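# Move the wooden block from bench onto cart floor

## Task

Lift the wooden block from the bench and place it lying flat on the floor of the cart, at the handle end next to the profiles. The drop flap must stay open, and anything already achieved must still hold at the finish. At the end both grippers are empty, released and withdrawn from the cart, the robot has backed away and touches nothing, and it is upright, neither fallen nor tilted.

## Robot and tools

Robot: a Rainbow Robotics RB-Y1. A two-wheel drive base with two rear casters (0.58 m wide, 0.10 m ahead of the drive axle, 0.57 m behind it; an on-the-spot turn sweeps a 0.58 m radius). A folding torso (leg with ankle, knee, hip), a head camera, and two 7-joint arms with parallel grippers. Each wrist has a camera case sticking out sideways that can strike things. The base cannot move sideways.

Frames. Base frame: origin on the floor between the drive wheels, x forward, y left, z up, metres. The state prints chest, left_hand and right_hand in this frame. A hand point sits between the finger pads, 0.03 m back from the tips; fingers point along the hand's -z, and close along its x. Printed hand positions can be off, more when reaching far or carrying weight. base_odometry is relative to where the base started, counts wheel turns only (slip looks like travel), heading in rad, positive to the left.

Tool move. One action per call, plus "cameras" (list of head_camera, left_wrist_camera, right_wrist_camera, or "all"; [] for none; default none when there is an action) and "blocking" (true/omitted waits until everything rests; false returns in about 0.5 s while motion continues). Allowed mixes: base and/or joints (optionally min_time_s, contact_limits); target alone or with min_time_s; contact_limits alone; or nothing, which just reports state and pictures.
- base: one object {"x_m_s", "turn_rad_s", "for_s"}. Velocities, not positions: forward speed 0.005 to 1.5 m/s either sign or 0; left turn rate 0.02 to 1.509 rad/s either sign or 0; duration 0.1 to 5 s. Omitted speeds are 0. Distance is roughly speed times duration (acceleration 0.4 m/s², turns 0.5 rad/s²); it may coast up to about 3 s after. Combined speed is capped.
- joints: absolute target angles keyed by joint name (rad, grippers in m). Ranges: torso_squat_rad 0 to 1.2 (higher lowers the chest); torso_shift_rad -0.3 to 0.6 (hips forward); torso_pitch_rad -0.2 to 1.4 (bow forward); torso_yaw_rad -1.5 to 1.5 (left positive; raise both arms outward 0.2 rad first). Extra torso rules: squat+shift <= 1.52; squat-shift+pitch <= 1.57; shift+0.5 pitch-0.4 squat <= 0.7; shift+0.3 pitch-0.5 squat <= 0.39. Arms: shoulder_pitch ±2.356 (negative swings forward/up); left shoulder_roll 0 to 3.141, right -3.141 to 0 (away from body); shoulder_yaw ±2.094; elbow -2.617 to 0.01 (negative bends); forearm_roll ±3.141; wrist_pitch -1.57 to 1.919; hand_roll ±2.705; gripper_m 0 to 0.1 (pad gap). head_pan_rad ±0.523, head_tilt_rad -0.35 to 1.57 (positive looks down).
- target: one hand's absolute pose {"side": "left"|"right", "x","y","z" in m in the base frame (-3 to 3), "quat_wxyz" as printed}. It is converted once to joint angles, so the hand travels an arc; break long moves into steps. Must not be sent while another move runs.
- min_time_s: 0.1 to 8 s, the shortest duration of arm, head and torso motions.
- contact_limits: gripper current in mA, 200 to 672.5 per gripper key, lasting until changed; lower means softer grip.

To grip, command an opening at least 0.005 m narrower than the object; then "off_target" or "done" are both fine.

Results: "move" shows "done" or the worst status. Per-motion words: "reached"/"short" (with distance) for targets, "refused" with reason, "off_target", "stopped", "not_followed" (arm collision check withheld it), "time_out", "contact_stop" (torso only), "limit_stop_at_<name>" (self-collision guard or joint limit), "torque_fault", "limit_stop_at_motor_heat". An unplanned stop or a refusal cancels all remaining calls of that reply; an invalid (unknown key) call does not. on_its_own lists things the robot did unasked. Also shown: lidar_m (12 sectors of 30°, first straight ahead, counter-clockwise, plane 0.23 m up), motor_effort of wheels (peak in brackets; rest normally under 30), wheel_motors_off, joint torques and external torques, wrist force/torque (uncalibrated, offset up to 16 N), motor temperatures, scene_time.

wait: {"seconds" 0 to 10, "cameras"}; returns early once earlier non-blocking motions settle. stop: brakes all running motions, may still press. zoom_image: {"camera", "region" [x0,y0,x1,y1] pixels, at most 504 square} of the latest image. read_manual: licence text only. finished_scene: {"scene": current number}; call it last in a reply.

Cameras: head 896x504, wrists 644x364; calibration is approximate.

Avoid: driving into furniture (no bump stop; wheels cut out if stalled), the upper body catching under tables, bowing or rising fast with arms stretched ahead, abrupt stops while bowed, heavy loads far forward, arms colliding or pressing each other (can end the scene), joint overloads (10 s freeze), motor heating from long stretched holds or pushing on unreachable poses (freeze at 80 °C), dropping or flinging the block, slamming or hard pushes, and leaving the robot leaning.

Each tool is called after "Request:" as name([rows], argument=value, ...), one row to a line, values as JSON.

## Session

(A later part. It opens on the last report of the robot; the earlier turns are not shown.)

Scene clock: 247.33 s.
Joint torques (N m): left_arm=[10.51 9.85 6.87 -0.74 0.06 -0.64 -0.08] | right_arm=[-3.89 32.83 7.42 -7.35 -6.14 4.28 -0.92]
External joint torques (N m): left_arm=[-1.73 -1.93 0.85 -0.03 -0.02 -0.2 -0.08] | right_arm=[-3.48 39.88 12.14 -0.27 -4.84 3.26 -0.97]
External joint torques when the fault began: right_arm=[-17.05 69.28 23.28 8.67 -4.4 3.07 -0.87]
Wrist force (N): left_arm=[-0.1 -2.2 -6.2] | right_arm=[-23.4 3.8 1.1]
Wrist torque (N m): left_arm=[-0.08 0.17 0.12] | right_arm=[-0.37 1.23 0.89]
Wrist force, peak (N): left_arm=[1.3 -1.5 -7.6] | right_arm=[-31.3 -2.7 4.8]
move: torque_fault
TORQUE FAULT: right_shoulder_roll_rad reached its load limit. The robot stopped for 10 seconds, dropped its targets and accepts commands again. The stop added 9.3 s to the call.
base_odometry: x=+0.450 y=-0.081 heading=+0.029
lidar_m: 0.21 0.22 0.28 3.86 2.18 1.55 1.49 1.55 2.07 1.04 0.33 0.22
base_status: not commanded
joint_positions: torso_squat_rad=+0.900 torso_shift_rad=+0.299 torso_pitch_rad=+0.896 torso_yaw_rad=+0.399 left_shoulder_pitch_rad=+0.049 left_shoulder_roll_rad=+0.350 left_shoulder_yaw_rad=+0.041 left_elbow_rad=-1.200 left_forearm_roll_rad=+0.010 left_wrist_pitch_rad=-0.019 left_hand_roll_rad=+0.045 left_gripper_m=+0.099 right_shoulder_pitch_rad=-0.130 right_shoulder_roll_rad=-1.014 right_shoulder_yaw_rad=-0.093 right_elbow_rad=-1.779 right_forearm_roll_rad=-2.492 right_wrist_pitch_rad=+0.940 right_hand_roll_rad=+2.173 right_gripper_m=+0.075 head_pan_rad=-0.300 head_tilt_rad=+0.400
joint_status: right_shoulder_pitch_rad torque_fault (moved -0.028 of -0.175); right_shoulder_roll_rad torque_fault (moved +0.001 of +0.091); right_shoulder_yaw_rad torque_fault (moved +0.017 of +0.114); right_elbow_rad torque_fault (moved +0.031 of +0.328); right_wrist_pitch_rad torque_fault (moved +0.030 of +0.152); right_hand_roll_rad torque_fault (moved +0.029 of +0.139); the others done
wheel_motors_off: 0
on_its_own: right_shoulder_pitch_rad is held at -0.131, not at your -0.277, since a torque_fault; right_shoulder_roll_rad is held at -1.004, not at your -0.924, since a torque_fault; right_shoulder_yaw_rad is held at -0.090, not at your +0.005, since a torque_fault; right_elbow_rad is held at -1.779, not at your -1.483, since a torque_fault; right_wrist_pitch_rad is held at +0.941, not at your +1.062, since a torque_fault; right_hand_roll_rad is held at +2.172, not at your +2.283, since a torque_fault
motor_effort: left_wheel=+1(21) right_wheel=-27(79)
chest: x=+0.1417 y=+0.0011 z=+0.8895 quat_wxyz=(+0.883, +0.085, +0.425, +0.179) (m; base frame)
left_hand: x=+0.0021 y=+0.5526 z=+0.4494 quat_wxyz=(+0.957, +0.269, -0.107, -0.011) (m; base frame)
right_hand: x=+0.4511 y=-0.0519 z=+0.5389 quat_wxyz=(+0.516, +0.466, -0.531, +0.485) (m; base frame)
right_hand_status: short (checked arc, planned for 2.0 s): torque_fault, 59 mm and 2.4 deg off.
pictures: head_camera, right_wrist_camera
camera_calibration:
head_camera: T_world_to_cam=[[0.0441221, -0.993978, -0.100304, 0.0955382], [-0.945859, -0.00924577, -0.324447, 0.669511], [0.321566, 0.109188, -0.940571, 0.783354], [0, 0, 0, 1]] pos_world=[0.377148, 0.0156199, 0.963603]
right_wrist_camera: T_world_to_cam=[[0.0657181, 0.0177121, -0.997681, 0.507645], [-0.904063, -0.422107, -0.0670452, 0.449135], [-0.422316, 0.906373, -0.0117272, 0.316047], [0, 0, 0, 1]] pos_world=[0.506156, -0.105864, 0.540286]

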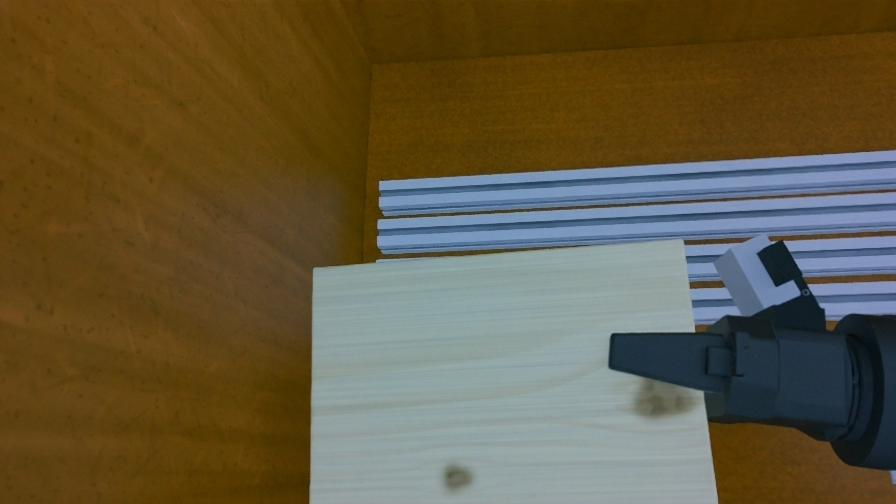

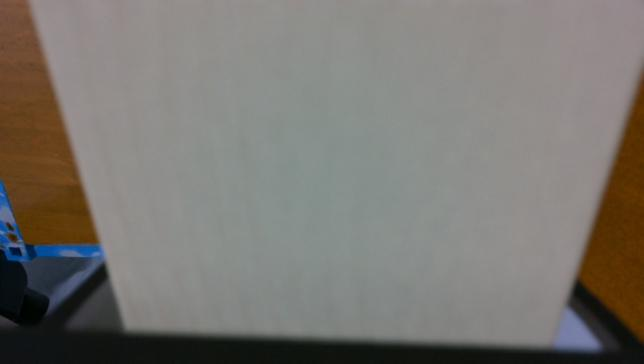

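Request:
move(target={"side":"right","x":0.45,"y":-0.065,"z":0.62,"quat_wxyz":[0.529,0.469,-0.529,0.469]}, min_time_s=2, cameras=[])

Request:
move(target={"side":"right","x":0.43,"y":-0.14,"z":0.76,"quat_wxyz":[0.529,0.469,-0.529,0.469]}, min_time_s=2, cameras=[])

Request:
move(joints={"torso_shift_rad":0.4,"torso_pitch_rad":1.0,"torso_yaw_rad":0.5,"head_tilt_rad":0.3}, min_time_s=3, cameras=["head_camera"])

Scene clock: 260.63 s.
Joint torques (N m): left_arm=[10.7 9.78 6.94 -0.61 -0.07 -0.58 -0.06] | right_arm=[-1.44 -5.98 -8.28 -15.66 -6.25 3.17 -1.19]
External joint torques (N m): left_arm=[-1.62 -2.06 0.9 0.06 -0.15 -0.15 -0.05] | right_arm=[-2.25 -0.07 -2.86 -8.55 -5.02 2.37 -1.24]
Wrist force (N): left_arm=[-1.4 -1.8 -6.4] | right_arm=[-22.8 3.1 1.3]
Wrist torque (N m): left_arm=[-0.10 -0.02 0.11] | right_arm=[-0.44 1.31 1.10]
Wrist force, peak (N): left_arm=[-1.2 -1.8 -7.4] | right_arm=[-24.8 2.7 1.1]
move: done
base_odometry: x=+0.450 y=-0.081 heading=+0.029
lidar_m: 0.20 0.21 0.29 3.82 2.18 1.56 1.48 1.55 2.08 1.04 0.33 0.22
base_status: not commanded
joint_positions: torso_squat_rad=+0.900 torso_shift_rad=+0.300 torso_pitch_rad=+0.900 torso_yaw_rad=+0.400 left_shoulder_pitch_rad=+0.049 left_shoulder_roll_rad=+0.350 left_shoulder_yaw_rad=+0.041 left_elbow_rad=-1.200 left_forearm_roll_rad=+0.010 left_wrist_pitch_rad=-0.019 left_hand_roll_rad=+0.045 left_gripper_m=+0.099 right_shoulder_pitch_rad=+0.123 right_shoulder_roll_rad=-1.090 right_shoulder_yaw_rad=-0.333 right_elbow_rad=-2.112 right_forearm_roll_rad=-2.545 right_wrist_pitch_rad=+0.805 right_hand_roll_rad=+1.996 right_gripper_m=+0.075 head_pan_rad=-0.300 head_tilt_rad=+0.400
joint_status: all done
wheel_motors_off: 0
motor_effort: left_wheel=+4(8) right_wheel=-3(29)
chest: x=+0.1430 y=+0.0001 z=+0.8885 quat_wxyz=(+0.882, +0.086, +0.426, +0.179) (m; base frame)
left_hand: x=+0.0020 y=+0.5529 z=+0.4505 quat_wxyz=(+0.957, +0.270, -0.106, -0.012) (m; base frame)
right_hand: x=+0.4502 y=-0.0657 z=+0.6165 quat_wxyz=(+0.530, +0.470, -0.528, +0.467) (m; base frame)
right_hand_status: reached (checked arc, planned for 2.0 s): 4 mm and 0.3 deg off.
pictures: none
No camera images: "cameras" was empty.

Scene clock: 262.97 s.
Joint torques (N m): left_arm=[10.74 10.01 6.87 -0.68 0.1 -0.63 0.11] | right_arm=[3.04 -0.07 -9.05 -8.19 -7.32 0.69 -0.98]
External joint torques (N m): left_arm=[-1.58 -1.84 0.83 -0.02 0.02 -0.2 0.11] | right_arm=[-1.68 2.17 -2.48 -4.01 -5.75 0.52 -1.03]
Wrist force (N): left_arm=[-0.2 -1.6 -6.3] | right_arm=[-23.6 2.3 1.2]
Wrist torque (N m): left_arm=[-0.12 0.15 0.08] | right_arm=[-0.44 1.24 1.06]
Wrist force, peak (N): left_arm=[-0.6 -1.6 -7.3] | right_arm=[-25.4 1.8 1.1]
move: done
base_odometry: x=+0.450 y=-0.081 heading=+0.029
lidar_m: 0.20 0.21 0.29 3.82 2.17 1.56 1.47 1.55 2.07 1.05 0.32 0.23
base_status: not commanded
joint_positions: torso_squat_rad=+0.900 torso_shift_rad=+0.300 torso_pitch_rad=+0.900 torso_yaw_rad=+0.400 left_shoulder_pitch_rad=+0.049 left_shoulder_roll_rad=+0.350 left_shoulder_yaw_rad=+0.041 left_elbow_rad=-1.200 left_forearm_roll_rad=+0.010 left_wrist_pitch_rad=-0.019 left_hand_roll_rad=+0.045 left_gripper_m=+0.099 right_shoulder_pitch_rad=+0.524 right_shoulder_roll_rad=-0.914 right_shoulder_yaw_rad=-1.095 right_elbow_rad=-2.421 right_forearm_roll_rad=-2.721 right_wrist_pitch_rad=+1.021 right_hand_roll_rad=+1.660 right_gripper_m=+0.075 head_pan_rad=-0.300 head_tilt_rad=+0.400
joint_status: all done
wheel_motors_off: 0
motor_effort: left_wheel=+3(4) right_wheel=-1(5)
chest: x=+0.1431 y=+0.0001 z=+0.8885 quat_wxyz=(+0.882, +0.086, +0.426, +0.179) (m; base frame)
left_hand: x=+0.0020 y=+0.5529 z=+0.4505 quat_wxyz=(+0.957, +0.270, -0.106, -0.012) (m; base frame)
right_hand: x=+0.4302 y=-0.1401 z=+0.7593 quat_wxyz=(+0.530, +0.469, -0.529, +0.469) (m; base frame)
right_hand_status: reached (checked arc, planned for 2.0 s): 1 mm and 0.1 deg off.
pictures: none
No camera images: "cameras" was empty.

Scene clock: 266.27 s.
Joint torques (N m): left_arm=[12.14 11.43 7.48 0.56 0.02 -0.38 0.02] | right_arm=[3.38 1 -8.22 -9.45 -7.31 1.36 -1.01]
External joint torques (N m): left_arm=[-1.68 -1.84 0.71 0.11 -0.07 -0.16 0.02] | right_arm=[-1.48 2.01 -2.21 -4.35 -5.75 0.98 -1.06]
Wrist force (N): left_arm=[0.3 -2.4 -6.8] | right_arm=[-23.2 -0.1 2.7]
Wrist torque (N m): left_arm=[-0.09 0.17 0.07] | right_arm=[-0.47 1.29 1.10]
Wrist force, peak (N): left_arm=[-0.3 -2.1 -7.1] | right_arm=[-24.1 2.1 1.9]
move: done
base_odometry: x=+0.449 y=-0.081 heading=+0.029
lidar_m: 0.21 0.23 0.31 3.82 2.17 1.56 1.49 1.55 2.08 1.03 0.33 0.22
base_status: not commanded
joint_positions: torso_squat_rad=+0.900 torso_shift_rad=+0.400 torso_pitch_rad=+1.000 torso_yaw_rad=+0.500 left_shoulder_pitch_rad=+0.049 left_shoulder_roll_rad=+0.350 left_shoulder_yaw_rad=+0.041 left_elbow_rad=-1.200 left_forearm_roll_rad=+0.010 left_wrist_pitch_rad=-0.019 left_hand_roll_rad=+0.045 left_gripper_m=+0.099 right_shoulder_pitch_rad=+0.524 right_shoulder_roll_rad=-0.914 right_shoulder_yaw_rad=-1.095 right_elbow_rad=-2.421 right_forearm_roll_rad=-2.721 right_wrist_pitch_rad=+1.021 right_hand_roll_rad=+1.660 right_gripper_m=+0.075 head_pan_rad=-0.300 head_tilt_rad=+0.300
joint_status: all done
wheel_motors_off: 0
motor_effort: left_wheel=+1(4) right_wheel=-1(3)
chest: x=+0.2020 y=+0.0000 z=+0.8483 quat_wxyz=(+0.850, +0.119, +0.465, +0.217) (m; base frame)
left_hand: x=-0.0126 y=+0.5756 z=+0.4742 quat_wxyz=(+0.949, +0.311, -0.049, -0.002) (m; base frame)
right_hand: x=+0.4816 y=-0.1116 z=+0.6805 quat_wxyz=(+0.522, +0.528, -0.506, +0.438) (m; base frame)
pictures: head_camera
camera_calibration:
head_camera: T_world_to_cam=[[0.0881083, -0.977387, -0.192227, 0.156554], [-0.946845, -0.0222384, -0.320919, 0.714096], [0.309387, 0.210285, -0.927394, 0.696901], [0, 0, 0, 1]] pos_world=[0.446732, 0.022346, 0.905562]

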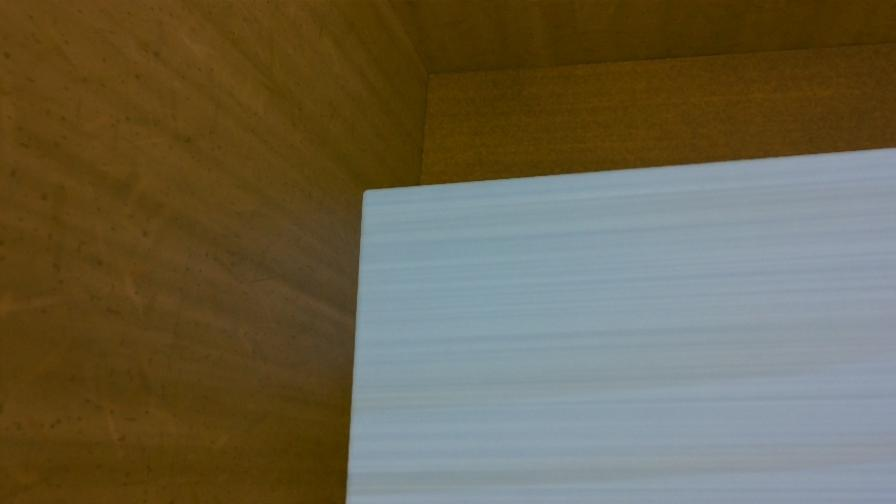

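Request:
move(base={"x_m_s":-0.3,"for_s":2.17}, cameras=[])

Request:
move(joints={"right_shoulder_pitch_rad":0.401,"right_shoulder_roll_rad":-1.37,"right_shoulder_yaw_rad":-0.194,"right_elbow_rad":-2.055}, min_time_s=2.5, cameras=["head_camera"])

Request:
move(joints={"right_forearm_roll_rad":-0.024,"right_wrist_pitch_rad":-0.724,"right_hand_roll_rad":-0.341}, min_time_s=5, cameras=["head_camera"])

Scene clock: 313.33 s.
Joint torques (N m): left_arm=[11.81 11.25 7.82 0.54 0.07 -0.47 0.04] | right_arm=[3.36 -0.2 -8.03 -9.89 -7.4 1.4 -0.98]
External joint torques (N m): left_arm=[-2.02 -2.03 1.04 0.09 -0.02 -0.25 0.04] | right_arm=[-1.5 0.82 -2.02 -4.79 -5.84 1.02 -1.03]
Wrist force (N): left_arm=[0.7 -2.5 -6.7] | right_arm=[-23.1 -0.4 3.3]
Wrist torque (N m): left_arm=[-0.06 0.22 0.08] | right_arm=[-0.45 1.29 1.10]
Wrist force, peak (N): left_arm=[0.0 -2.9 -7.2] | right_arm=[-24.6 -2.1 2.6]
move: done
base_odometry: x=-0.200 y=-0.099 heading=+0.029
lidar_m: 0.87 0.90 1.78 3.67 1.23 0.88 0.83 0.88 1.18 3.04 1.29 0.90
base_status: done (sent for 2.17 of 2.17 s)
joint_positions: torso_squat_rad=+0.900 torso_shift_rad=+0.400 torso_pitch_rad=+1.001 torso_yaw_rad=+0.500 left_shoulder_pitch_rad=+0.049 left_shoulder_roll_rad=+0.350 left_shoulder_yaw_rad=+0.041 left_elbow_rad=-1.200 left_forearm_roll_rad=+0.010 left_wrist_pitch_rad=-0.019 left_hand_roll_rad=+0.045 left_gripper_m=+0.099 right_shoulder_pitch_rad=+0.524 right_shoulder_roll_rad=-0.913 right_shoulder_yaw_rad=-1.095 right_elbow_rad=-2.420 right_forearm_roll_rad=-2.721 right_wrist_pitch_rad=+1.021 right_hand_roll_rad=+1.660 right_gripper_m=+0.075 head_pan_rad=-0.300 head_tilt_rad=+0.300
joint_status: not commanded
wheel_motors_off: 0
motor_effort: left_wheel=+4(33) right_wheel=-1(21)
chest: x=+0.2020 y=+0.0000 z=+0.8483 quat_wxyz=(+0.850, +0.119, +0.465, +0.217) (m; base frame)
left_hand: x=-0.0127 y=+0.5756 z=+0.4742 quat_wxyz=(+0.949, +0.311, -0.049, -0.002) (m; base frame)
right_hand: x=+0.4817 y=-0.1117 z=+0.6804 quat_wxyz=(+0.522, +0.528, -0.507, +0.438) (m; base frame)
pictures: none
No camera images: "cameras" was empty.

Scene clock: 316.33 s.
Joint torques (N m): left_arm=[11.64 11.43 7.67 0.63 0.01 -0.29 0.01] | right_arm=[-0.08 -2.4 -1.71 -15.89 -4.49 6.7 -0.42]
External joint torques (N m): left_arm=[-2.19 -1.84 0.9 0.18 -0.08 -0.07 0.01] | right_arm=[-2.77 0.18 1.03 -9.34 -3.48 5.17 -0.46]
Wrist force (N): left_arm=[0.6 -2.4 -5.9] | right_arm=[-15.0 -14.8 3.3]
Wrist torque (N m): left_arm=[-0.02 0.19 0.07] | right_arm=[-1.55 1.13 0.06]
Wrist force, peak (N): left_arm=[0.3 -3.1 -6.8] | right_arm=[-14.7 -23.8 4.9]
move: done
base_odometry: x=-0.200 y=-0.099 heading=+0.029
lidar_m: 0.87 0.89 1.77 3.68 1.22 0.88 0.83 0.88 1.18 3.04 1.29 0.92
base_status: not commanded
joint_positions: torso_squat_rad=+0.900 torso_shift_rad=+0.400 torso_pitch_rad=+1.001 torso_yaw_rad=+0.500 left_shoulder_pitch_rad=+0.049 left_shoulder_roll_rad=+0.350 left_shoulder_yaw_rad=+0.041 left_elbow_rad=-1.200 left_forearm_roll_rad=+0.010 left_wrist_pitch_rad=-0.019 left_hand_roll_rad=+0.045 left_gripper_m=+0.099 right_shoulder_pitch_rad=+0.402 right_shoulder_roll_rad=-1.370 right_shoulder_yaw_rad=-0.194 right_elbow_rad=-2.053 right_forearm_roll_rad=-2.721 right_wrist_pitch_rad=+1.020 right_hand_roll_rad=+1.660 right_gripper_m=+0.074 head_pan_rad=-0.300 head_tilt_rad=+0.300
joint_status: all done
wheel_motors_off: 0
motor_effort: left_wheel=+4(4) right_wheel=-3(5)
chest: x=+0.2020 y=+0.0000 z=+0.8483 quat_wxyz=(+0.850, +0.119, +0.465, +0.217) (m; base frame)
left_hand: x=-0.0127 y=+0.5756 z=+0.4742 quat_wxyz=(+0.949, +0.311, -0.049, -0.002) (m; base frame)
right_hand: x=+0.3540 y=-0.0647 z=+0.5239 quat_wxyz=(+0.584, +0.724, -0.151, +0.334) (m; base frame)
pictures: head_camera
camera_calibration:
head_camera: T_world_to_cam=[[0.0881125, -0.977385, -0.192235, 0.156559], [-0.946875, -0.0222598, -0.320831, 0.71403], [0.309297, 0.210292, -0.927423, 0.696967], [0, 0, 0, 1]] pos_world=[0.446732, 0.0223459, 0.905563]

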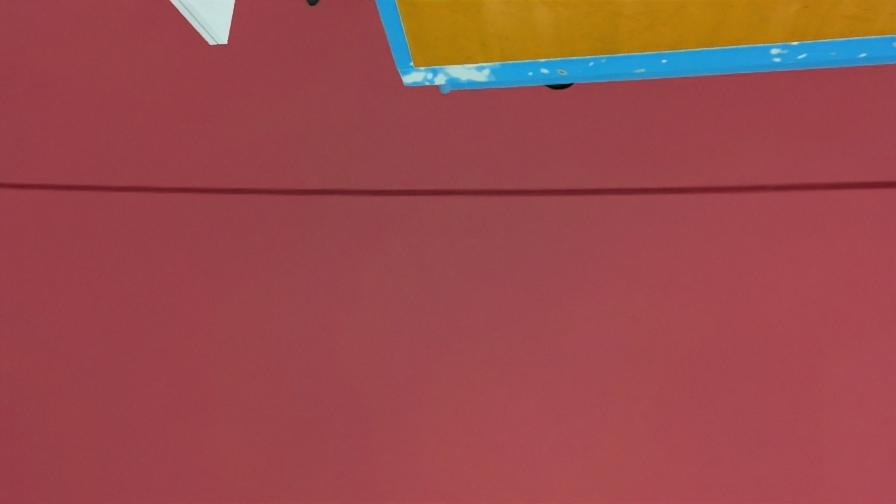

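Scene clock: 321.63 s.
Joint torques (N m): left_arm=[12.08 11.29 7.65 0.56 0.06 -0.42 -0.09] | right_arm=[-1.28 -2.29 -6.12 -15.61 -1.56 -7.68 -0.17]
External joint torques (N m): left_arm=[-1.75 -1.98 0.88 0.1 -0.03 -0.21 -0.1] | right_arm=[-3.02 0.64 -2.34 -8.89 -1.32 -5.87 -0.22]
Wrist force (N): left_arm=[0.5 -2.3 -6.9] | right_arm=[-23.3 2.3 0.7]
Wrist torque (N m): left_arm=[-0.09 0.19 0.06] | right_arm=[-0.40 1.61 0.08]
Wrist force, peak (N): left_arm=[0.8 -2.5 -7.2] | right_arm=[-23.6 2.1 0.9]
move: done
base_odometry: x=-0.200 y=-0.099 heading=+0.029
lidar_m: 0.86 0.89 1.77 3.67 1.24 0.87 0.83 0.88 1.18 3.02 1.30 0.92
base_status: not commanded
joint_positions: torso_squat_rad=+0.900 torso_shift_rad=+0.400 torso_pitch_rad=+1.001 torso_yaw_rad=+0.500 left_shoulder_pitch_rad=+0.049 left_shoulder_roll_rad=+0.350 left_shoulder_yaw_rad=+0.041 left_elbow_rad=-1.200 left_forearm_roll_rad=+0.010 left_wrist_pitch_rad=-0.019 left_hand_roll_rad=+0.045 left_gripper_m=+0.099 right_shoulder_pitch_rad=+0.402 right_shoulder_roll_rad=-1.370 right_shoulder_yaw_rad=-0.194 right_elbow_rad=-2.053 right_forearm_roll_rad=-0.024 right_wrist_pitch_rad=-0.723 right_hand_roll_rad=-0.341 right_gripper_m=+0.074 head_pan_rad=-0.300 head_tilt_rad=+0.300
joint_status: all done
wheel_motors_off: 0
motor_effort: left_wheel=+3(4) right_wheel=-3(6)
chest: x=+0.2020 y=+0.0000 z=+0.8483 quat_wxyz=(+0.850, +0.119, +0.465, +0.217) (m; base frame)
left_hand: x=-0.0127 y=+0.5756 z=+0.4742 quat_wxyz=(+0.949, +0.311, -0.049, -0.002) (m; base frame)
right_hand: x=+0.4527 y=-0.0543 z=+0.5001 quat_wxyz=(+0.536, +0.471, -0.524, +0.466) (m; base frame)
pictures: head_camera
camera_calibration:
head_camera: T_world_to_cam=[[0.0880929, -0.977386, -0.192242, 0.156574], [-0.946877, -0.0222397, -0.320827, 0.714026], [0.309296, 0.210292, -0.927423, 0.696968], [0, 0, 0, 1]] pos_world=[0.446732, 0.022346, 0.905563]

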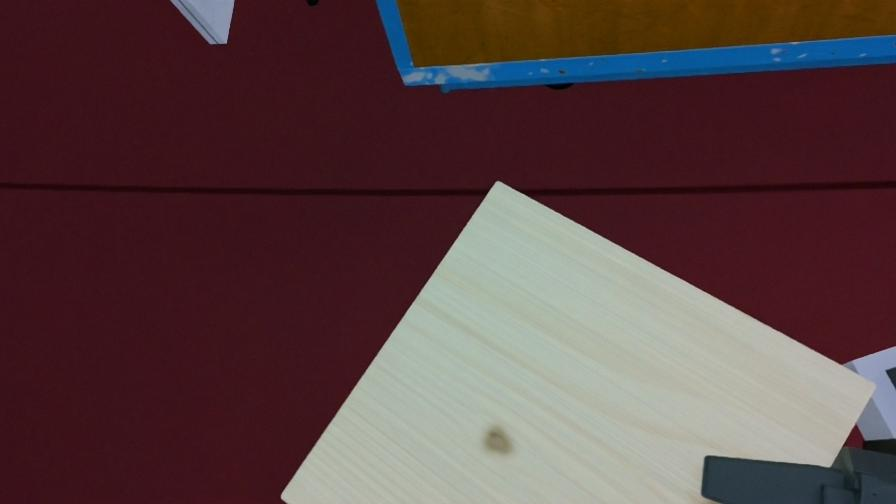

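Request:
move(target={"side":"right","x":0.43,"y":-0.054,"z":0.5,"quat_wxyz":[0.5,0.5,-0.5,0.5]}, min_time_s=1.5, cameras=["head_camera"])

Request:
move(joints={"torso_shift_rad":0.2,"torso_squat_rad":0.28}, min_time_s=3, cameras=["head_camera"])

Scene clock: 351.43 s.
Joint torques (N m): left_arm=[11.78 11.3 7.76 0.66 0.05 -0.42 0.03] | right_arm=[-0.78 -3.71 -4.18 -15.31 -1.54 -7.92 -0.33]
External joint torques (N m): left_arm=[-2.04 -1.97 0.99 0.21 -0.04 -0.21 0.03] | right_arm=[-2.02 -0.72 -0.53 -8.82 -1.24 -6.14 -0.38]
Wrist force (N): left_arm=[0.2 -2.3 -6.5] | right_arm=[-23.4 2.8 1.0]
Wrist torque (N m): left_arm=[-0.09 0.17 0.10] | right_arm=[-0.43 1.58 0.08]
Wrist force, peak (N): left_arm=[0.4 -2.0 -7.4] | right_arm=[-24.2 3.5 0.7]
move: done
base_odometry: x=-0.200 y=-0.099 heading=+0.029
lidar_m: 0.86 0.90 1.77 3.63 1.23 0.87 0.83 0.87 1.16 3.03 1.29 0.92
base_status: not commanded
joint_positions: torso_squat_rad=+0.900 torso_shift_rad=+0.400 torso_pitch_rad=+1.001 torso_yaw_rad=+0.500 left_shoulder_pitch_rad=+0.049 left_shoulder_roll_rad=+0.350 left_shoulder_yaw_rad=+0.041 left_elbow_rad=-1.200 left_forearm_roll_rad=+0.010 left_wrist_pitch_rad=-0.019 left_hand_roll_rad=+0.045 left_gripper_m=+0.099 right_shoulder_pitch_rad=+0.415 right_shoulder_roll_rad=-1.446 right_shoulder_yaw_rad=-0.170 right_elbow_rad=-2.033 right_forearm_roll_rad=+0.020 right_wrist_pitch_rad=-0.780 right_hand_roll_rad=-0.348 right_gripper_m=+0.074 head_pan_rad=-0.300 head_tilt_rad=+0.300
joint_status: all done
wheel_motors_off: 0
motor_effort: left_wheel=+3(4) right_wheel=-3(5)
chest: x=+0.2020 y=+0.0000 z=+0.8483 quat_wxyz=(+0.850, +0.119, +0.465, +0.217) (m; base frame)
left_hand: x=-0.0127 y=+0.5756 z=+0.4742 quat_wxyz=(+0.949, +0.311, -0.049, -0.002) (m; base frame)
right_hand: x=+0.4302 y=-0.0545 z=+0.4988 quat_wxyz=(+0.501, +0.499, -0.499, +0.501) (m; base frame)
right_hand_status: reached (checked arc, planned for 1.5 s): 1 mm and 0.2 deg off.
pictures: head_camera
camera_calibration:
head_camera: T_world_to_cam=[[0.0880929, -0.977386, -0.192242, 0.156574], [-0.946877, -0.0222397, -0.320827, 0.714026], [0.309296, 0.210292, -0.927423, 0.696968], [0, 0, 0, 1]] pos_world=[0.446732, 0.022346, 0.905563]

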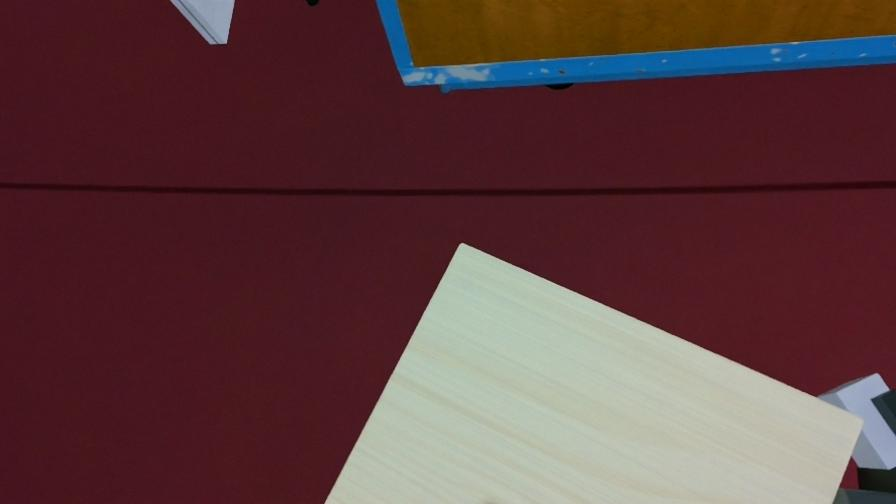

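Scene clock: 354.73 s.
Joint torques (N m): left_arm=[12.04 10.94 7.56 0.51 0.09 -0.52 -0.04] | right_arm=[-0.97 -3.25 -5.07 -15.92 -1.71 -7.71 -0.24]
External joint torques (N m): left_arm=[-1.78 -2.33 0.79 0.06 0 -0.31 -0.04] | right_arm=[-2.22 -0.26 -1.42 -9.44 -1.41 -5.93 -0.29]
Wrist force (N): left_arm=[0.3 -2.8 -6.3] | right_arm=[-23.4 3.1 0.8]
Wrist torque (N m): left_arm=[0.00 0.14 0.07] | right_arm=[-0.46 1.60 0.03]
Wrist force, peak (N): left_arm=[-0.1 -2.5 -7.2] | right_arm=[-24.3 2.9 1.1]
move: done
base_odometry: x=-0.200 y=-0.099 heading=+0.029
lidar_m: 0.87 0.90 1.77 3.67 1.23 0.88 0.82 0.88 1.17 3.04 1.29 0.92
base_status: not commanded
joint_positions: torso_squat_rad=+0.280 torso_shift_rad=+0.200 torso_pitch_rad=+1.001 torso_yaw_rad=+0.500 left_shoulder_pitch_rad=+0.049 left_shoulder_roll_rad=+0.350 left_shoulder_yaw_rad=+0.041 left_elbow_rad=-1.200 left_forearm_roll_rad=+0.010 left_wrist_pitch_rad=-0.019 left_hand_roll_rad=+0.045 left_gripper_m=+0.099 right_shoulder_pitch_rad=+0.415 right_shoulder_roll_rad=-1.446 right_shoulder_yaw_rad=-0.170 right_elbow_rad=-2.032 right_forearm_roll_rad=+0.020 right_wrist_pitch_rad=-0.780 right_hand_roll_rad=-0.348 right_gripper_m=+0.074 head_pan_rad=-0.300 head_tilt_rad=+0.300
joint_status: all done
wheel_motors_off: 0
motor_effort: left_wheel=+4(6) right_wheel=-4(5)
chest: x=+0.1663 y=+0.0000 z=+1.1068 quat_wxyz=(+0.850, +0.119, +0.465, +0.217) (m; base frame)
left_hand: x=-0.0484 y=+0.5756 z=+0.7328 quat_wxyz=(+0.949, +0.311, -0.049, -0.002) (m; base frame)
right_hand: x=+0.3944 y=-0.0546 z=+0.7572 quat_wxyz=(+0.501, +0.499, -0.499, +0.501) (m; base frame)
pictures: head_camera
camera_calibration:
head_camera: T_world_to_cam=[[0.0880627, -0.977389, -0.19224, 0.209423], [-0.946918, -0.0222389, -0.320704, 0.763031], [0.309178, 0.210277, -0.927466, 0.947848], [0, 0, 0, 1]] pos_world=[0.411032, 0.022346, 1.16406]

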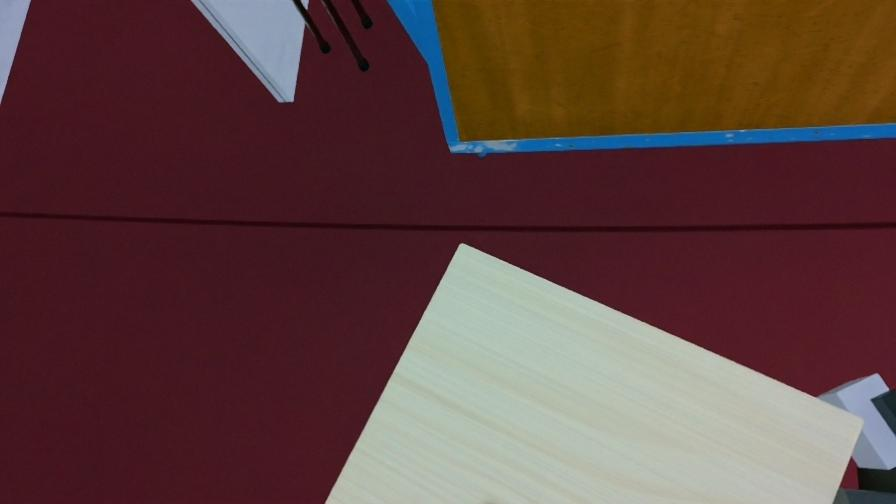

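Request:
move(target={"side":"right","x":0.394,"y":-0.054,"z":0.83,"quat_wxyz":[0.5,0.5,-0.5,0.5]}, min_time_s=1.5, cameras=[])

Request:
move(base={"turn_rad_s":0.6,"for_s":2.065}, cameras=[])

Request:
move(base={"x_m_s":0.5,"for_s":4.7}, cameras=["head_camera"])

Request:
move(base={"turn_rad_s":-0.8,"for_s":3.05}, cameras=["head_camera"])

Scene clock: 366.37 s.
Joint torques (N m): left_arm=[11.79 11.36 7.67 0.54 0.04 -0.49 -0.03] | right_arm=[-0.41 2.5 -7.63 -16.85 -2.17 -7.25 -0.18]
External joint torques (N m): left_arm=[-2.04 -1.91 0.9 0.09 -0.05 -0.28 -0.03] | right_arm=[-2.3 1.35 -3.7 -10.02 -1.79 -5.54 -0.23]
Wrist force (N): left_arm=[0.3 -2.4 -6.2] | right_arm=[-23.6 2.7 0.9]
Wrist torque (N m): left_arm=[-0.03 0.18 0.06] | right_arm=[-0.41 1.59 0.04]
Wrist force, peak (N): left_arm=[1.1 -1.8 -7.4] | right_arm=[-24.5 3.1 1.3]
move: done
base_odometry: x=-0.200 y=-0.099 heading=+0.029
lidar_m: 0.87 0.89 1.77 3.67 1.23 0.89 0.84 0.88 1.18 3.03 1.28 0.92
base_status: not commanded
joint_positions: torso_squat_rad=+0.280 torso_shift_rad=+0.200 torso_pitch_rad=+1.001 torso_yaw_rad=+0.500 left_shoulder_pitch_rad=+0.049 left_shoulder_roll_rad=+0.350 left_shoulder_yaw_rad=+0.041 left_elbow_rad=-1.200 left_forearm_roll_rad=+0.010 left_wrist_pitch_rad=-0.019 left_hand_roll_rad=+0.045 left_gripper_m=+0.099 right_shoulder_pitch_rad=+0.788 right_shoulder_roll_rad=-1.382 right_shoulder_yaw_rad=-0.591 right_elbow_rad=-2.316 right_forearm_roll_rad=+0.040 right_wrist_pitch_rad=-0.692 right_hand_roll_rad=-0.457 right_gripper_m=+0.074 head_pan_rad=-0.300 head_tilt_rad=+0.300
joint_status: all done
wheel_motors_off: 0
motor_effort: left_wheel=+4(6) right_wheel=-3(6)
chest: x=+0.1663 y=+0.0000 z=+1.1068 quat_wxyz=(+0.850, +0.119, +0.465, +0.217) (m; base frame)
left_hand: x=-0.0484 y=+0.5756 z=+0.7328 quat_wxyz=(+0.949, +0.311, -0.049, -0.002) (m; base frame)
right_hand: x=+0.3941 y=-0.0545 z=+0.8286 quat_wxyz=(+0.500, +0.500, -0.501, +0.499) (m; base frame)
right_hand_status: reached (checked arc, planned for 1.5 s): 2 mm and 0.1 deg off.
pictures: none
No camera images: "cameras" was empty.

Scene clock: 369.97 s.
Joint torques (N m): left_arm=[12.03 11.51 7.86 0.37 0.09 -0.4 -0.01] | right_arm=[-0.44 2.16 -7.44 -16.8 -2.02 -7.18 -0.15]
External joint torques (N m): left_arm=[-1.79 -1.76 1.08 -0.08 0 -0.18 -0.02] | right_arm=[-2.34 1.01 -3.51 -9.97 -1.64 -5.48 -0.2]
Wrist force (N): left_arm=[0.0 -2.4 -6.0] | right_arm=[-23.5 3.1 1.1]
Wrist torque (N m): left_arm=[-0.02 0.09 0.09] | right_arm=[-0.35 1.61 0.07]
Wrist force, peak (N): left_arm=[0.6 -2.1 -7.2] | right_arm=[-24.0 3.0 1.4]
move: done
base_odometry: x=-0.200 y=-0.099 heading=+1.268
lidar_m: 3.01 2.01 1.03 0.84 0.83 0.93 1.50 4.12 1.15 0.90 0.87 1.26
base_status: done (sent for 2.07 of 2.07 s)
joint_positions: torso_squat_rad=+0.280 torso_shift_rad=+0.200 torso_pitch_rad=+1.001 torso_yaw_rad=+0.500 left_shoulder_pitch_rad=+0.049 left_shoulder_roll_rad=+0.350 left_shoulder_yaw_rad=+0.041 left_elbow_rad=-1.200 left_forearm_roll_rad=+0.010 left_wrist_pitch_rad=-0.019 left_hand_roll_rad=+0.045 left_gripper_m=+0.099 right_shoulder_pitch_rad=+0.788 right_shoulder_roll_rad=-1.382 right_shoulder_yaw_rad=-0.591 right_elbow_rad=-2.316 right_forearm_roll_rad=+0.040 right_wrist_pitch_rad=-0.692 right_hand_roll_rad=-0.457 right_gripper_m=+0.074 head_pan_rad=-0.300 head_tilt_rad=+0.300
joint_status: not commanded
wheel_motors_off: 0
motor_effort: left_wheel=-4(34) right_wheel=+14(37)
chest: x=+0.1663 y=+0.0001 z=+1.1068 quat_wxyz=(+0.850, +0.119, +0.465, +0.217) (m; base frame)
left_hand: x=-0.0484 y=+0.5756 z=+0.7327 quat_wxyz=(+0.949, +0.311, -0.049, -0.002) (m; base frame)
right_hand: x=+0.3942 y=-0.0545 z=+0.8286 quat_wxyz=(+0.500, +0.500, -0.501, +0.499) (m; base frame)
pictures: none
No camera images: "cameras" was empty.

Scene clock: 376.10 s.
Joint torques (N m): left_arm=[12.35 11.41 7.79 0.49 0.05 -0.41 0] | right_arm=[-0.9 1.71 -6.81 -16.62 -2.09 -7.34 -0.26]
External joint torques (N m): left_arm=[-1.47 -1.86 1.01 0.04 -0.04 -0.19 -0.01] | right_arm=[-2.79 0.56 -2.87 -9.79 -1.71 -5.64 -0.31]
Wrist force (N): left_arm=[0.0 -2.1 -6.5] | right_arm=[-23.3 3.0 1.2]
Wrist torque (N m): left_arm=[-0.06 0.12 0.10] | right_arm=[-0.40 1.64 0.05]
Wrist force, peak (N): left_arm=[0.5 -2.9 -7.5] | right_arm=[-25.0 2.8 1.1]
move: done
base_odometry: x=+0.499 y=+2.144 heading=+1.268
lidar_m: 1.62 3.50 2.03 1.66 1.63 1.83 2.88 0.86 0.88 0.92 0.90 1.00
base_status: done (sent for 4.7 of 4.7 s)
joint_positions: torso_squat_rad=+0.280 torso_shift_rad=+0.200 torso_pitch_rad=+1.001 torso_yaw_rad=+0.500 left_shoulder_pitch_rad=+0.049 left_shoulder_roll_rad=+0.350 left_shoulder_yaw_rad=+0.041 left_elbow_rad=-1.200 left_forearm_roll_rad=+0.010 left_wrist_pitch_rad=-0.019 left_hand_roll_rad=+0.045 left_gripper_m=+0.099 right_shoulder_pitch_rad=+0.788 right_shoulder_roll_rad=-1.382 right_shoulder_yaw_rad=-0.591 right_elbow_rad=-2.316 right_forearm_roll_rad=+0.040 right_wrist_pitch_rad=-0.692 right_hand_roll_rad=-0.457 right_gripper_m=+0.074 head_pan_rad=-0.300 head_tilt_rad=+0.300
joint_status: not commanded
wheel_motors_off: 0
motor_effort: left_wheel=+2(34) right_wheel=-1(48)
chest: x=+0.1664 y=+0.0001 z=+1.1068 quat_wxyz=(+0.850, +0.119, +0.465, +0.217) (m; base frame)
left_hand: x=-0.0483 y=+0.5756 z=+0.7327 quat_wxyz=(+0.949, +0.311, -0.049, -0.002) (m; base frame)
right_hand: x=+0.3942 y=-0.0545 z=+0.8286 quat_wxyz=(+0.500, +0.500, -0.501, +0.499) (m; base frame)
pictures: head_camera
camera_calibration:
head_camera: T_world_to_cam=[[0.0881553, -0.977386, -0.19221, 0.209322], [-0.946909, -0.0223337, -0.320725, 0.763116], [0.309179, 0.210279, -0.927465, 0.947723], [0, 0, 0, 1]] pos_world=[0.411133, 0.0223457, 1.16396]

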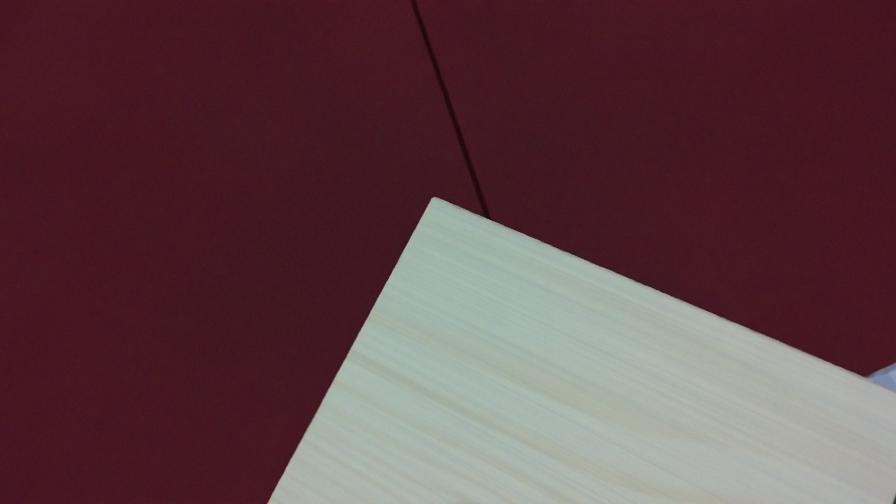

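Scene clock: 381.10 s.
Joint torques (N m): left_arm=[12.31 11.42 7.82 0.6 0 -0.54 0.09] | right_arm=[-0.58 1.87 -6.93 -16.67 -2.29 -7.29 -0.22]
External joint torques (N m): left_arm=[-1.51 -1.85 1.05 0.15 -0.09 -0.32 0.09] | right_arm=[-2.48 0.72 -2.99 -9.85 -1.91 -5.58 -0.27]
Wrist force (N): left_arm=[0.6 -2.0 -6.9] | right_arm=[-23.5 3.5 1.2]
Wrist torque (N m): left_arm=[-0.07 0.20 0.08] | right_arm=[-0.42 1.56 0.05]
Wrist force, peak (N): left_arm=[0.7 -2.7 -6.9] | right_arm=[-23.9 3.0 1.7]
move: done
base_odometry: x=+0.499 y=+2.144 heading=-1.184
lidar_m: 0.84 0.95 0.91 0.90 1.08 2.10 3.02 1.84 1.65 1.66 1.98 1.96
base_status: done (sent for 3.07 of 3.07 s)
joint_positions: torso_squat_rad=+0.280 torso_shift_rad=+0.200 torso_pitch_rad=+1.001 torso_yaw_rad=+0.500 left_shoulder_pitch_rad=+0.049 left_shoulder_roll_rad=+0.350 left_shoulder_yaw_rad=+0.041 left_elbow_rad=-1.200 left_forearm_roll_rad=+0.010 left_wrist_pitch_rad=-0.019 left_hand_roll_rad=+0.045 left_gripper_m=+0.099 right_shoulder_pitch_rad=+0.788 right_shoulder_roll_rad=-1.382 right_shoulder_yaw_rad=-0.591 right_elbow_rad=-2.316 right_forearm_roll_rad=+0.040 right_wrist_pitch_rad=-0.692 right_hand_roll_rad=-0.457 right_gripper_m=+0.074 head_pan_rad=-0.300 head_tilt_rad=+0.300
joint_status: not commanded
wheel_motors_off: 0
motor_effort: left_wheel=+15(34) right_wheel=-5(38)
chest: x=+0.1663 y=+0.0001 z=+1.1068 quat_wxyz=(+0.850, +0.119, +0.465, +0.217) (m; base frame)
left_hand: x=-0.0484 y=+0.5756 z=+0.7327 quat_wxyz=(+0.949, +0.311, -0.049, -0.002) (m; base frame)
right_hand: x=+0.3942 y=-0.0545 z=+0.8286 quat_wxyz=(+0.500, +0.500, -0.501, +0.499) (m; base frame)
pictures: head_camera
camera_calibration:
head_camera: T_world_to_cam=[[0.0880627, -0.977389, -0.19224, 0.209395], [-0.946918, -0.0222389, -0.320704, 0.763094], [0.309178, 0.210277, -0.927466, 0.947724], [0, 0, 0, 1]] pos_world=[0.411132, 0.022346, 1.16396]

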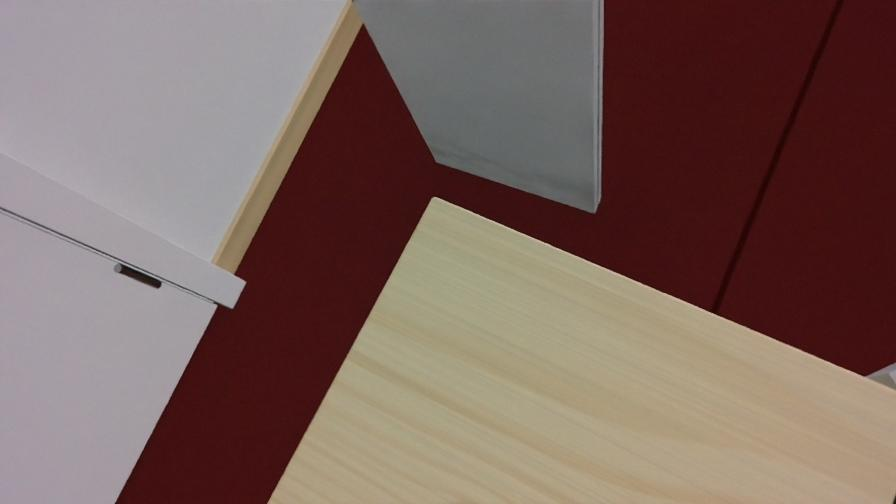

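Request:
move(base={"turn_rad_s":-0.1,"for_s":0.53}, cameras=[])

Request:
move(base={"x_m_s":0.2,"for_s":2.72}, cameras=[])

Request:
move(base={"turn_rad_s":0.15,"for_s":0.89}, cameras=["head_camera"])

Scene clock: 386.10 s.
Joint torques (N m): left_arm=[12.29 11.33 7.62 0.57 0.06 -0.42 -0.05] | right_arm=[-0.73 1.93 -7.03 -16.53 -2.33 -7.21 -0.2]
External joint torques (N m): left_arm=[-1.54 -1.94 0.85 0.12 -0.03 -0.21 -0.06] | right_arm=[-2.62 0.78 -3.1 -9.7 -1.95 -5.51 -0.25]
Wrist force (N): left_arm=[0.3 -1.8 -6.1] | right_arm=[-23.3 3.0 0.8]
Wrist torque (N m): left_arm=[-0.12 0.14 0.10] | right_arm=[-0.37 1.59 0.01]
Wrist force, peak (N): left_arm=[0.7 -2.0 -7.1] | right_arm=[-24.0 2.7 0.9]
move: done
base_odometry: x=+0.499 y=+2.144 heading=-1.237
lidar_m: 0.84 0.92 0.91 0.91 1.02 1.90 3.30 1.90 1.65 1.66 1.90 3.34
base_status: done (sent for 0.53 of 0.53 s)
joint_positions: torso_squat_rad=+0.280 torso_shift_rad=+0.200 torso_pitch_rad=+1.001 torso_yaw_rad=+0.500 left_shoulder_pitch_rad=+0.049 left_shoulder_roll_rad=+0.350 left_shoulder_yaw_rad=+0.041 left_elbow_rad=-1.200 left_forearm_roll_rad=+0.010 left_wrist_pitch_rad=-0.019 left_hand_roll_rad=+0.045 left_gripper_m=+0.099 right_shoulder_pitch_rad=+0.788 right_shoulder_roll_rad=-1.382 right_shoulder_yaw_rad=-0.591 right_elbow_rad=-2.316 right_forearm_roll_rad=+0.040 right_wrist_pitch_rad=-0.692 right_hand_roll_rad=-0.457 right_gripper_m=+0.074 head_pan_rad=-0.300 head_tilt_rad=+0.300
joint_status: not commanded
wheel_motors_off: 0
motor_effort: left_wheel=+17(34) right_wheel=-6(25)
chest: x=+0.1663 y=+0.0001 z=+1.1068 quat_wxyz=(+0.850, +0.119, +0.465, +0.217) (m; base frame)
left_hand: x=-0.0484 y=+0.5756 z=+0.7327 quat_wxyz=(+0.949, +0.311, -0.049, -0.002) (m; base frame)
right_hand: x=+0.3942 y=-0.0545 z=+0.8286 quat_wxyz=(+0.500, +0.500, -0.501, +0.499) (m; base frame)
pictures: none
No camera images: "cameras" was empty.

Scene clock: 389.63 s.
Joint torques (N m): left_arm=[12.58 11.39 7.7 0.47 0.09 -0.39 -0.12] | right_arm=[-0.84 1.35 -6.82 -16.5 -2.12 -7.26 -0.21]
External joint torques (N m): left_arm=[-1.24 -1.88 0.93 0.02 0 -0.18 -0.12] | right_arm=[-2.74 0.2 -2.89 -9.67 -1.74 -5.55 -0.26]
Wrist force (N): left_arm=[-0.2 -1.6 -5.7] | right_arm=[-22.6 3.2 1.2]
Wrist torque (N m): left_arm=[-0.15 0.12 0.05] | right_arm=[-0.33 1.67 0.03]
Wrist force, peak (N): left_arm=[0.6 -2.9 -7.1] | right_arm=[-24.8 3.1 1.2]
move: done
base_odometry: x=+0.679 y=+1.628 heading=-1.237
lidar_m: 0.35 0.31 0.54 0.73 0.90 1.62 3.57 2.09 1.80 1.79 2.08 1.44
base_status: done (sent for 2.73 of 2.73 s)
joint_positions: torso_squat_rad=+0.280 torso_shift_rad=+0.200 torso_pitch_rad=+1.001 torso_yaw_rad=+0.500 left_shoulder_pitch_rad=+0.049 left_shoulder_roll_rad=+0.350 left_shoulder_yaw_rad=+0.041 left_elbow_rad=-1.200 left_forearm_roll_rad=+0.010 left_wrist_pitch_rad=-0.019 left_hand_roll_rad=+0.045 left_gripper_m=+0.099 right_shoulder_pitch_rad=+0.788 right_shoulder_roll_rad=-1.382 right_shoulder_yaw_rad=-0.591 right_elbow_rad=-2.316 right_forearm_roll_rad=+0.040 right_wrist_pitch_rad=-0.692 right_hand_roll_rad=-0.457 right_gripper_m=+0.074 head_pan_rad=-0.300 head_tilt_rad=+0.300
joint_status: not commanded
wheel_motors_off: 0
motor_effort: left_wheel=+2(45) right_wheel=-1(26)
chest: x=+0.1664 y=+0.0001 z=+1.1068 quat_wxyz=(+0.850, +0.119, +0.465, +0.217) (m; base frame)
left_hand: x=-0.0483 y=+0.5756 z=+0.7327 quat_wxyz=(+0.949, +0.311, -0.049, -0.002) (m; base frame)
right_hand: x=+0.3942 y=-0.0545 z=+0.8286 quat_wxyz=(+0.500, +0.500, -0.501, +0.499) (m; base frame)
pictures: none
No camera images: "cameras" was empty.

Scene clock: 391.17 s.
Joint torques (N m): left_arm=[12.64 11.27 7.49 0.48 0.01 -0.51 0] | right_arm=[-0.86 1.68 -6.4 -16.54 -2.27 -7.34 -0.18]
External joint torques (N m): left_arm=[-1.18 -2 0.72 0.03 -0.08 -0.29 0] | right_arm=[-2.76 0.52 -2.46 -9.71 -1.89 -5.63 -0.23]
Wrist force (N): left_arm=[0.5 -1.6 -6.4] | right_arm=[-23.5 2.9 1.6]
Wrist torque (N m): left_arm=[-0.18 0.16 0.08] | right_arm=[-0.38 1.63 0.02]
Wrist force, peak (N): left_arm=[0.1 -2.5 -7.0] | right_arm=[-24.1 2.8 1.5]
move: done
base_odometry: x=+0.679 y=+1.628 heading=-1.102
lidar_m: 0.31 0.33 0.73 0.74 0.97 2.13 2.92 1.95 1.80 1.83 2.29 1.44
base_status: done (sent for 0.9 of 0.9 s)
joint_positions: torso_squat_rad=+0.280 torso_shift_rad=+0.200 torso_pitch_rad=+1.001 torso_yaw_rad=+0.500 left_shoulder_pitch_rad=+0.049 left_shoulder_roll_rad=+0.350 left_shoulder_yaw_rad=+0.041 left_elbow_rad=-1.200 left_forearm_roll_rad=+0.010 left_wrist_pitch_rad=-0.019 left_hand_roll_rad=+0.045 left_gripper_m=+0.099 right_shoulder_pitch_rad=+0.788 right_shoulder_roll_rad=-1.382 right_shoulder_yaw_rad=-0.591 right_elbow_rad=-2.316 right_forearm_roll_rad=+0.040 right_wrist_pitch_rad=-0.692 right_hand_roll_rad=-0.457 right_gripper_m=+0.074 head_pan_rad=-0.300 head_tilt_rad=+0.300
joint_status: not commanded
wheel_motors_off: 0
motor_effort: left_wheel=-15(28) right_wheel=+4(20)
chest: x=+0.1664 y=+0.0001 z=+1.1068 quat_wxyz=(+0.850, +0.119, +0.465, +0.217) (m; base frame)
left_hand: x=-0.0484 y=+0.5756 z=+0.7327 quat_wxyz=(+0.949, +0.311, -0.049, -0.002) (m; base frame)
right_hand: x=+0.3942 y=-0.0545 z=+0.8286 quat_wxyz=(+0.500, +0.500, -0.501, +0.499) (m; base frame)
pictures: head_camera
camera_calibration:
head_camera: T_world_to_cam=[[0.0881595, -0.977384, -0.192218, 0.209428], [-0.946938, -0.0223551, -0.320637, 0.763028], [0.309088, 0.210286, -0.927494, 0.947772], [0, 0, 0, 1]] pos_world=[0.411133, 0.0224456, 1.16396]

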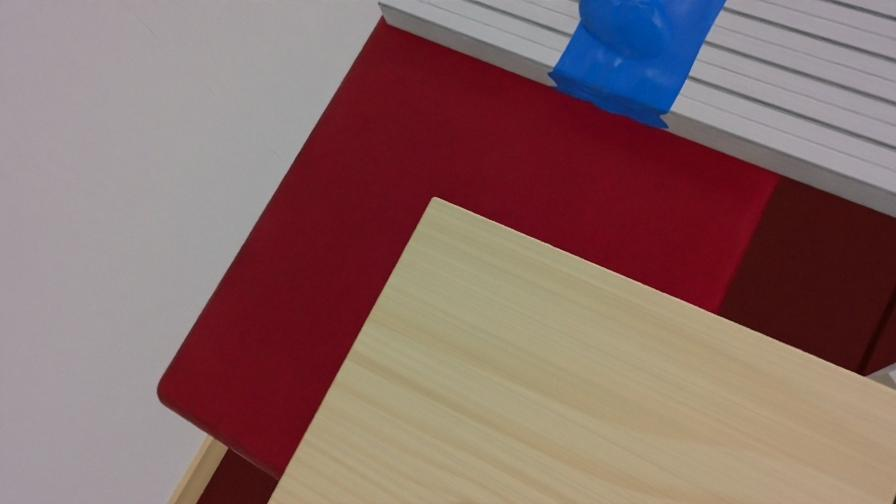

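Request:
move(target={"side":"right","x":0.4,"y":-0.042,"z":0.785,"quat_wxyz":[0.5,0.5,-0.5,0.5]}, min_time_s=2, cameras=["right_wrist_camera"])

Request:
move(target={"side":"right","x":0.4,"y":-0.042,"z":0.773,"quat_wxyz":[0.5,0.5,-0.5,0.5]}, min_time_s=1.5, cameras=["head_camera"])

Scene clock: 396.20 s.
Joint torques (N m): left_arm=[12.28 11.58 7.65 0.5 -0.12 -0.46 -0.06] | right_arm=[-5.08 -2.64 -4.76 -15.95 -2.02 -7.85 0.46]
External joint torques (N m): left_arm=[-1.54 -1.69 0.88 0.05 -0.21 -0.25 -0.06] | right_arm=[-5.67 -0.72 -0.86 -9.16 -1.79 -6.05 0.41]
Wrist force (N): left_arm=[-0.2 -2.1 -6.2] | right_arm=[-23.8 3.1 1.1]
Wrist torque (N m): left_arm=[-0.09 0.09 0.11] | right_arm=[-0.38 1.59 -0.16]
Wrist force, peak (N): left_arm=[0.4 -2.9 -7.0] | right_arm=[-23.9 2.7 0.8]
move: done
base_odometry: x=+0.679 y=+1.628 heading=-1.102
lidar_m: 0.30 0.32 0.74 0.74 0.98 2.13 2.92 1.95 1.80 1.82 2.29 1.43
base_status: not commanded
joint_positions: torso_squat_rad=+0.280 torso_shift_rad=+0.200 torso_pitch_rad=+1.001 torso_yaw_rad=+0.500 left_shoulder_pitch_rad=+0.049 left_shoulder_roll_rad=+0.350 left_shoulder_yaw_rad=+0.041 left_elbow_rad=-1.200 left_forearm_roll_rad=+0.010 left_wrist_pitch_rad=-0.019 left_hand_roll_rad=+0.045 left_gripper_m=+0.099 right_shoulder_pitch_rad=+0.530 right_shoulder_roll_rad=-1.493 right_shoulder_yaw_rad=-0.291 right_elbow_rad=-2.152 right_forearm_roll_rad=-0.052 right_wrist_pitch_rad=-0.696 right_hand_roll_rad=-0.328 right_gripper_m=+0.074 head_pan_rad=-0.300 head_tilt_rad=+0.300
joint_status: all done
wheel_motors_off: 0
motor_effort: left_wheel=-15(16) right_wheel=+7(7)
chest: x=+0.1664 y=+0.0001 z=+1.1068 quat_wxyz=(+0.850, +0.119, +0.465, +0.217) (m; base frame)
left_hand: x=-0.0484 y=+0.5756 z=+0.7327 quat_wxyz=(+0.949, +0.311, -0.049, -0.002) (m; base frame)
right_hand: x=+0.4000 y=-0.0426 z=+0.7836 quat_wxyz=(+0.502, +0.499, -0.498, +0.501) (m; base frame)
right_hand_status: reached (checked arc, planned for 2.0 s): 2 mm and 0.4 deg off.
pictures: right_wrist_camera
camera_calibration:
right_wrist_camera: T_world_to_cam=[[0.0278247, 0.0201462, -0.99941, 0.771607], [-0.861684, -0.506292, -0.0341962, 0.376952], [-0.506682, 0.862127, 0.00327225, 0.309062], [0, 0, 0, 1]] pos_world=[0.45994, -0.0911473, 0.783031]

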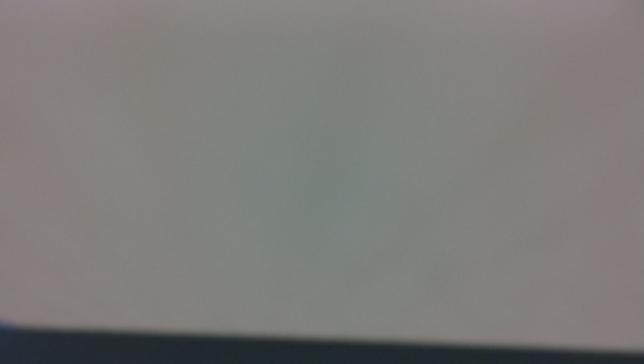

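Scene clock: 398.03 s.
Joint torques (N m): left_arm=[12.3 11.35 7.48 0.56 -0.01 -0.4 0.13] | right_arm=[-2.62 -3.63 -3.19 -7.71 -0.8 -1.83 0.44]
External joint torques (N m): left_arm=[-1.52 -1.92 0.71 0.12 -0.1 -0.19 0.13] | right_arm=[-3.09 -1.02 0.67 -1 -0.59 -0.02 0.39]
Wrist force (N): left_arm=[0.5 -1.9 -6.4] | right_arm=[-8.7 4.0 6.4]
Wrist torque (N m): left_arm=[-0.15 0.18 0.08] | right_arm=[-0.26 -1.05 -0.21]
Wrist force, peak (N): left_arm=[0.6 -2.2 -6.9] | right_arm=[-23.8 3.3 0.7]
move: done
base_odometry: x=+0.679 y=+1.628 heading=-1.102
lidar_m: 0.31 0.33 0.74 0.73 0.98 2.14 2.92 1.96 1.80 1.82 2.29 1.44
base_status: not commanded
joint_positions: torso_squat_rad=+0.280 torso_shift_rad=+0.200 torso_pitch_rad=+1.000 torso_yaw_rad=+0.500 left_shoulder_pitch_rad=+0.049 left_shoulder_roll_rad=+0.350 left_shoulder_yaw_rad=+0.041 left_elbow_rad=-1.200 left_forearm_roll_rad=+0.010 left_wrist_pitch_rad=-0.019 left_hand_roll_rad=+0.045 left_gripper_m=+0.099 right_shoulder_pitch_rad=+0.468 right_shoulder_roll_rad=-1.502 right_shoulder_yaw_rad=-0.219 right_elbow_rad=-2.110 right_forearm_roll_rad=-0.059 right_wrist_pitch_rad=-0.712 right_hand_roll_rad=-0.310 right_gripper_m=+0.074 head_pan_rad=-0.300 head_tilt_rad=+0.300
joint_status: all done
wheel_motors_off: 0
motor_effort: left_wheel=-16(16) right_wheel=+6(8)
chest: x=+0.1662 y=+0.0001 z=+1.1069 quat_wxyz=(+0.850, +0.119, +0.465, +0.217) (m; base frame)
left_hand: x=-0.0484 y=+0.5756 z=+0.7327 quat_wxyz=(+0.949, +0.311, -0.049, -0.002) (m; base frame)
right_hand: x=+0.3997 y=-0.0427 z=+0.7733 quat_wxyz=(+0.502, +0.498, -0.498, +0.502) (m; base frame)
right_hand_status: reached (checked arc, planned for 1.5 s): 1 mm and 0.4 deg off.
pictures: head_camera
camera_calibration:
head_camera: T_world_to_cam=[[0.0882206, -0.977384, -0.192191, 0.209329], [-0.946834, -0.0223533, -0.320944, 0.763215], [0.309389, 0.210287, -0.927393, 0.947799], [0, 0, 0, 1]] pos_world=[0.410932, 0.0223456, 1.16416]

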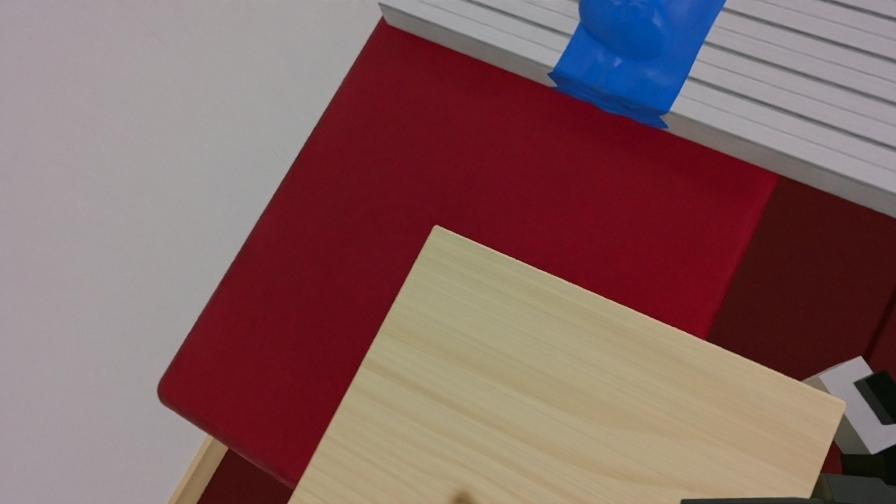

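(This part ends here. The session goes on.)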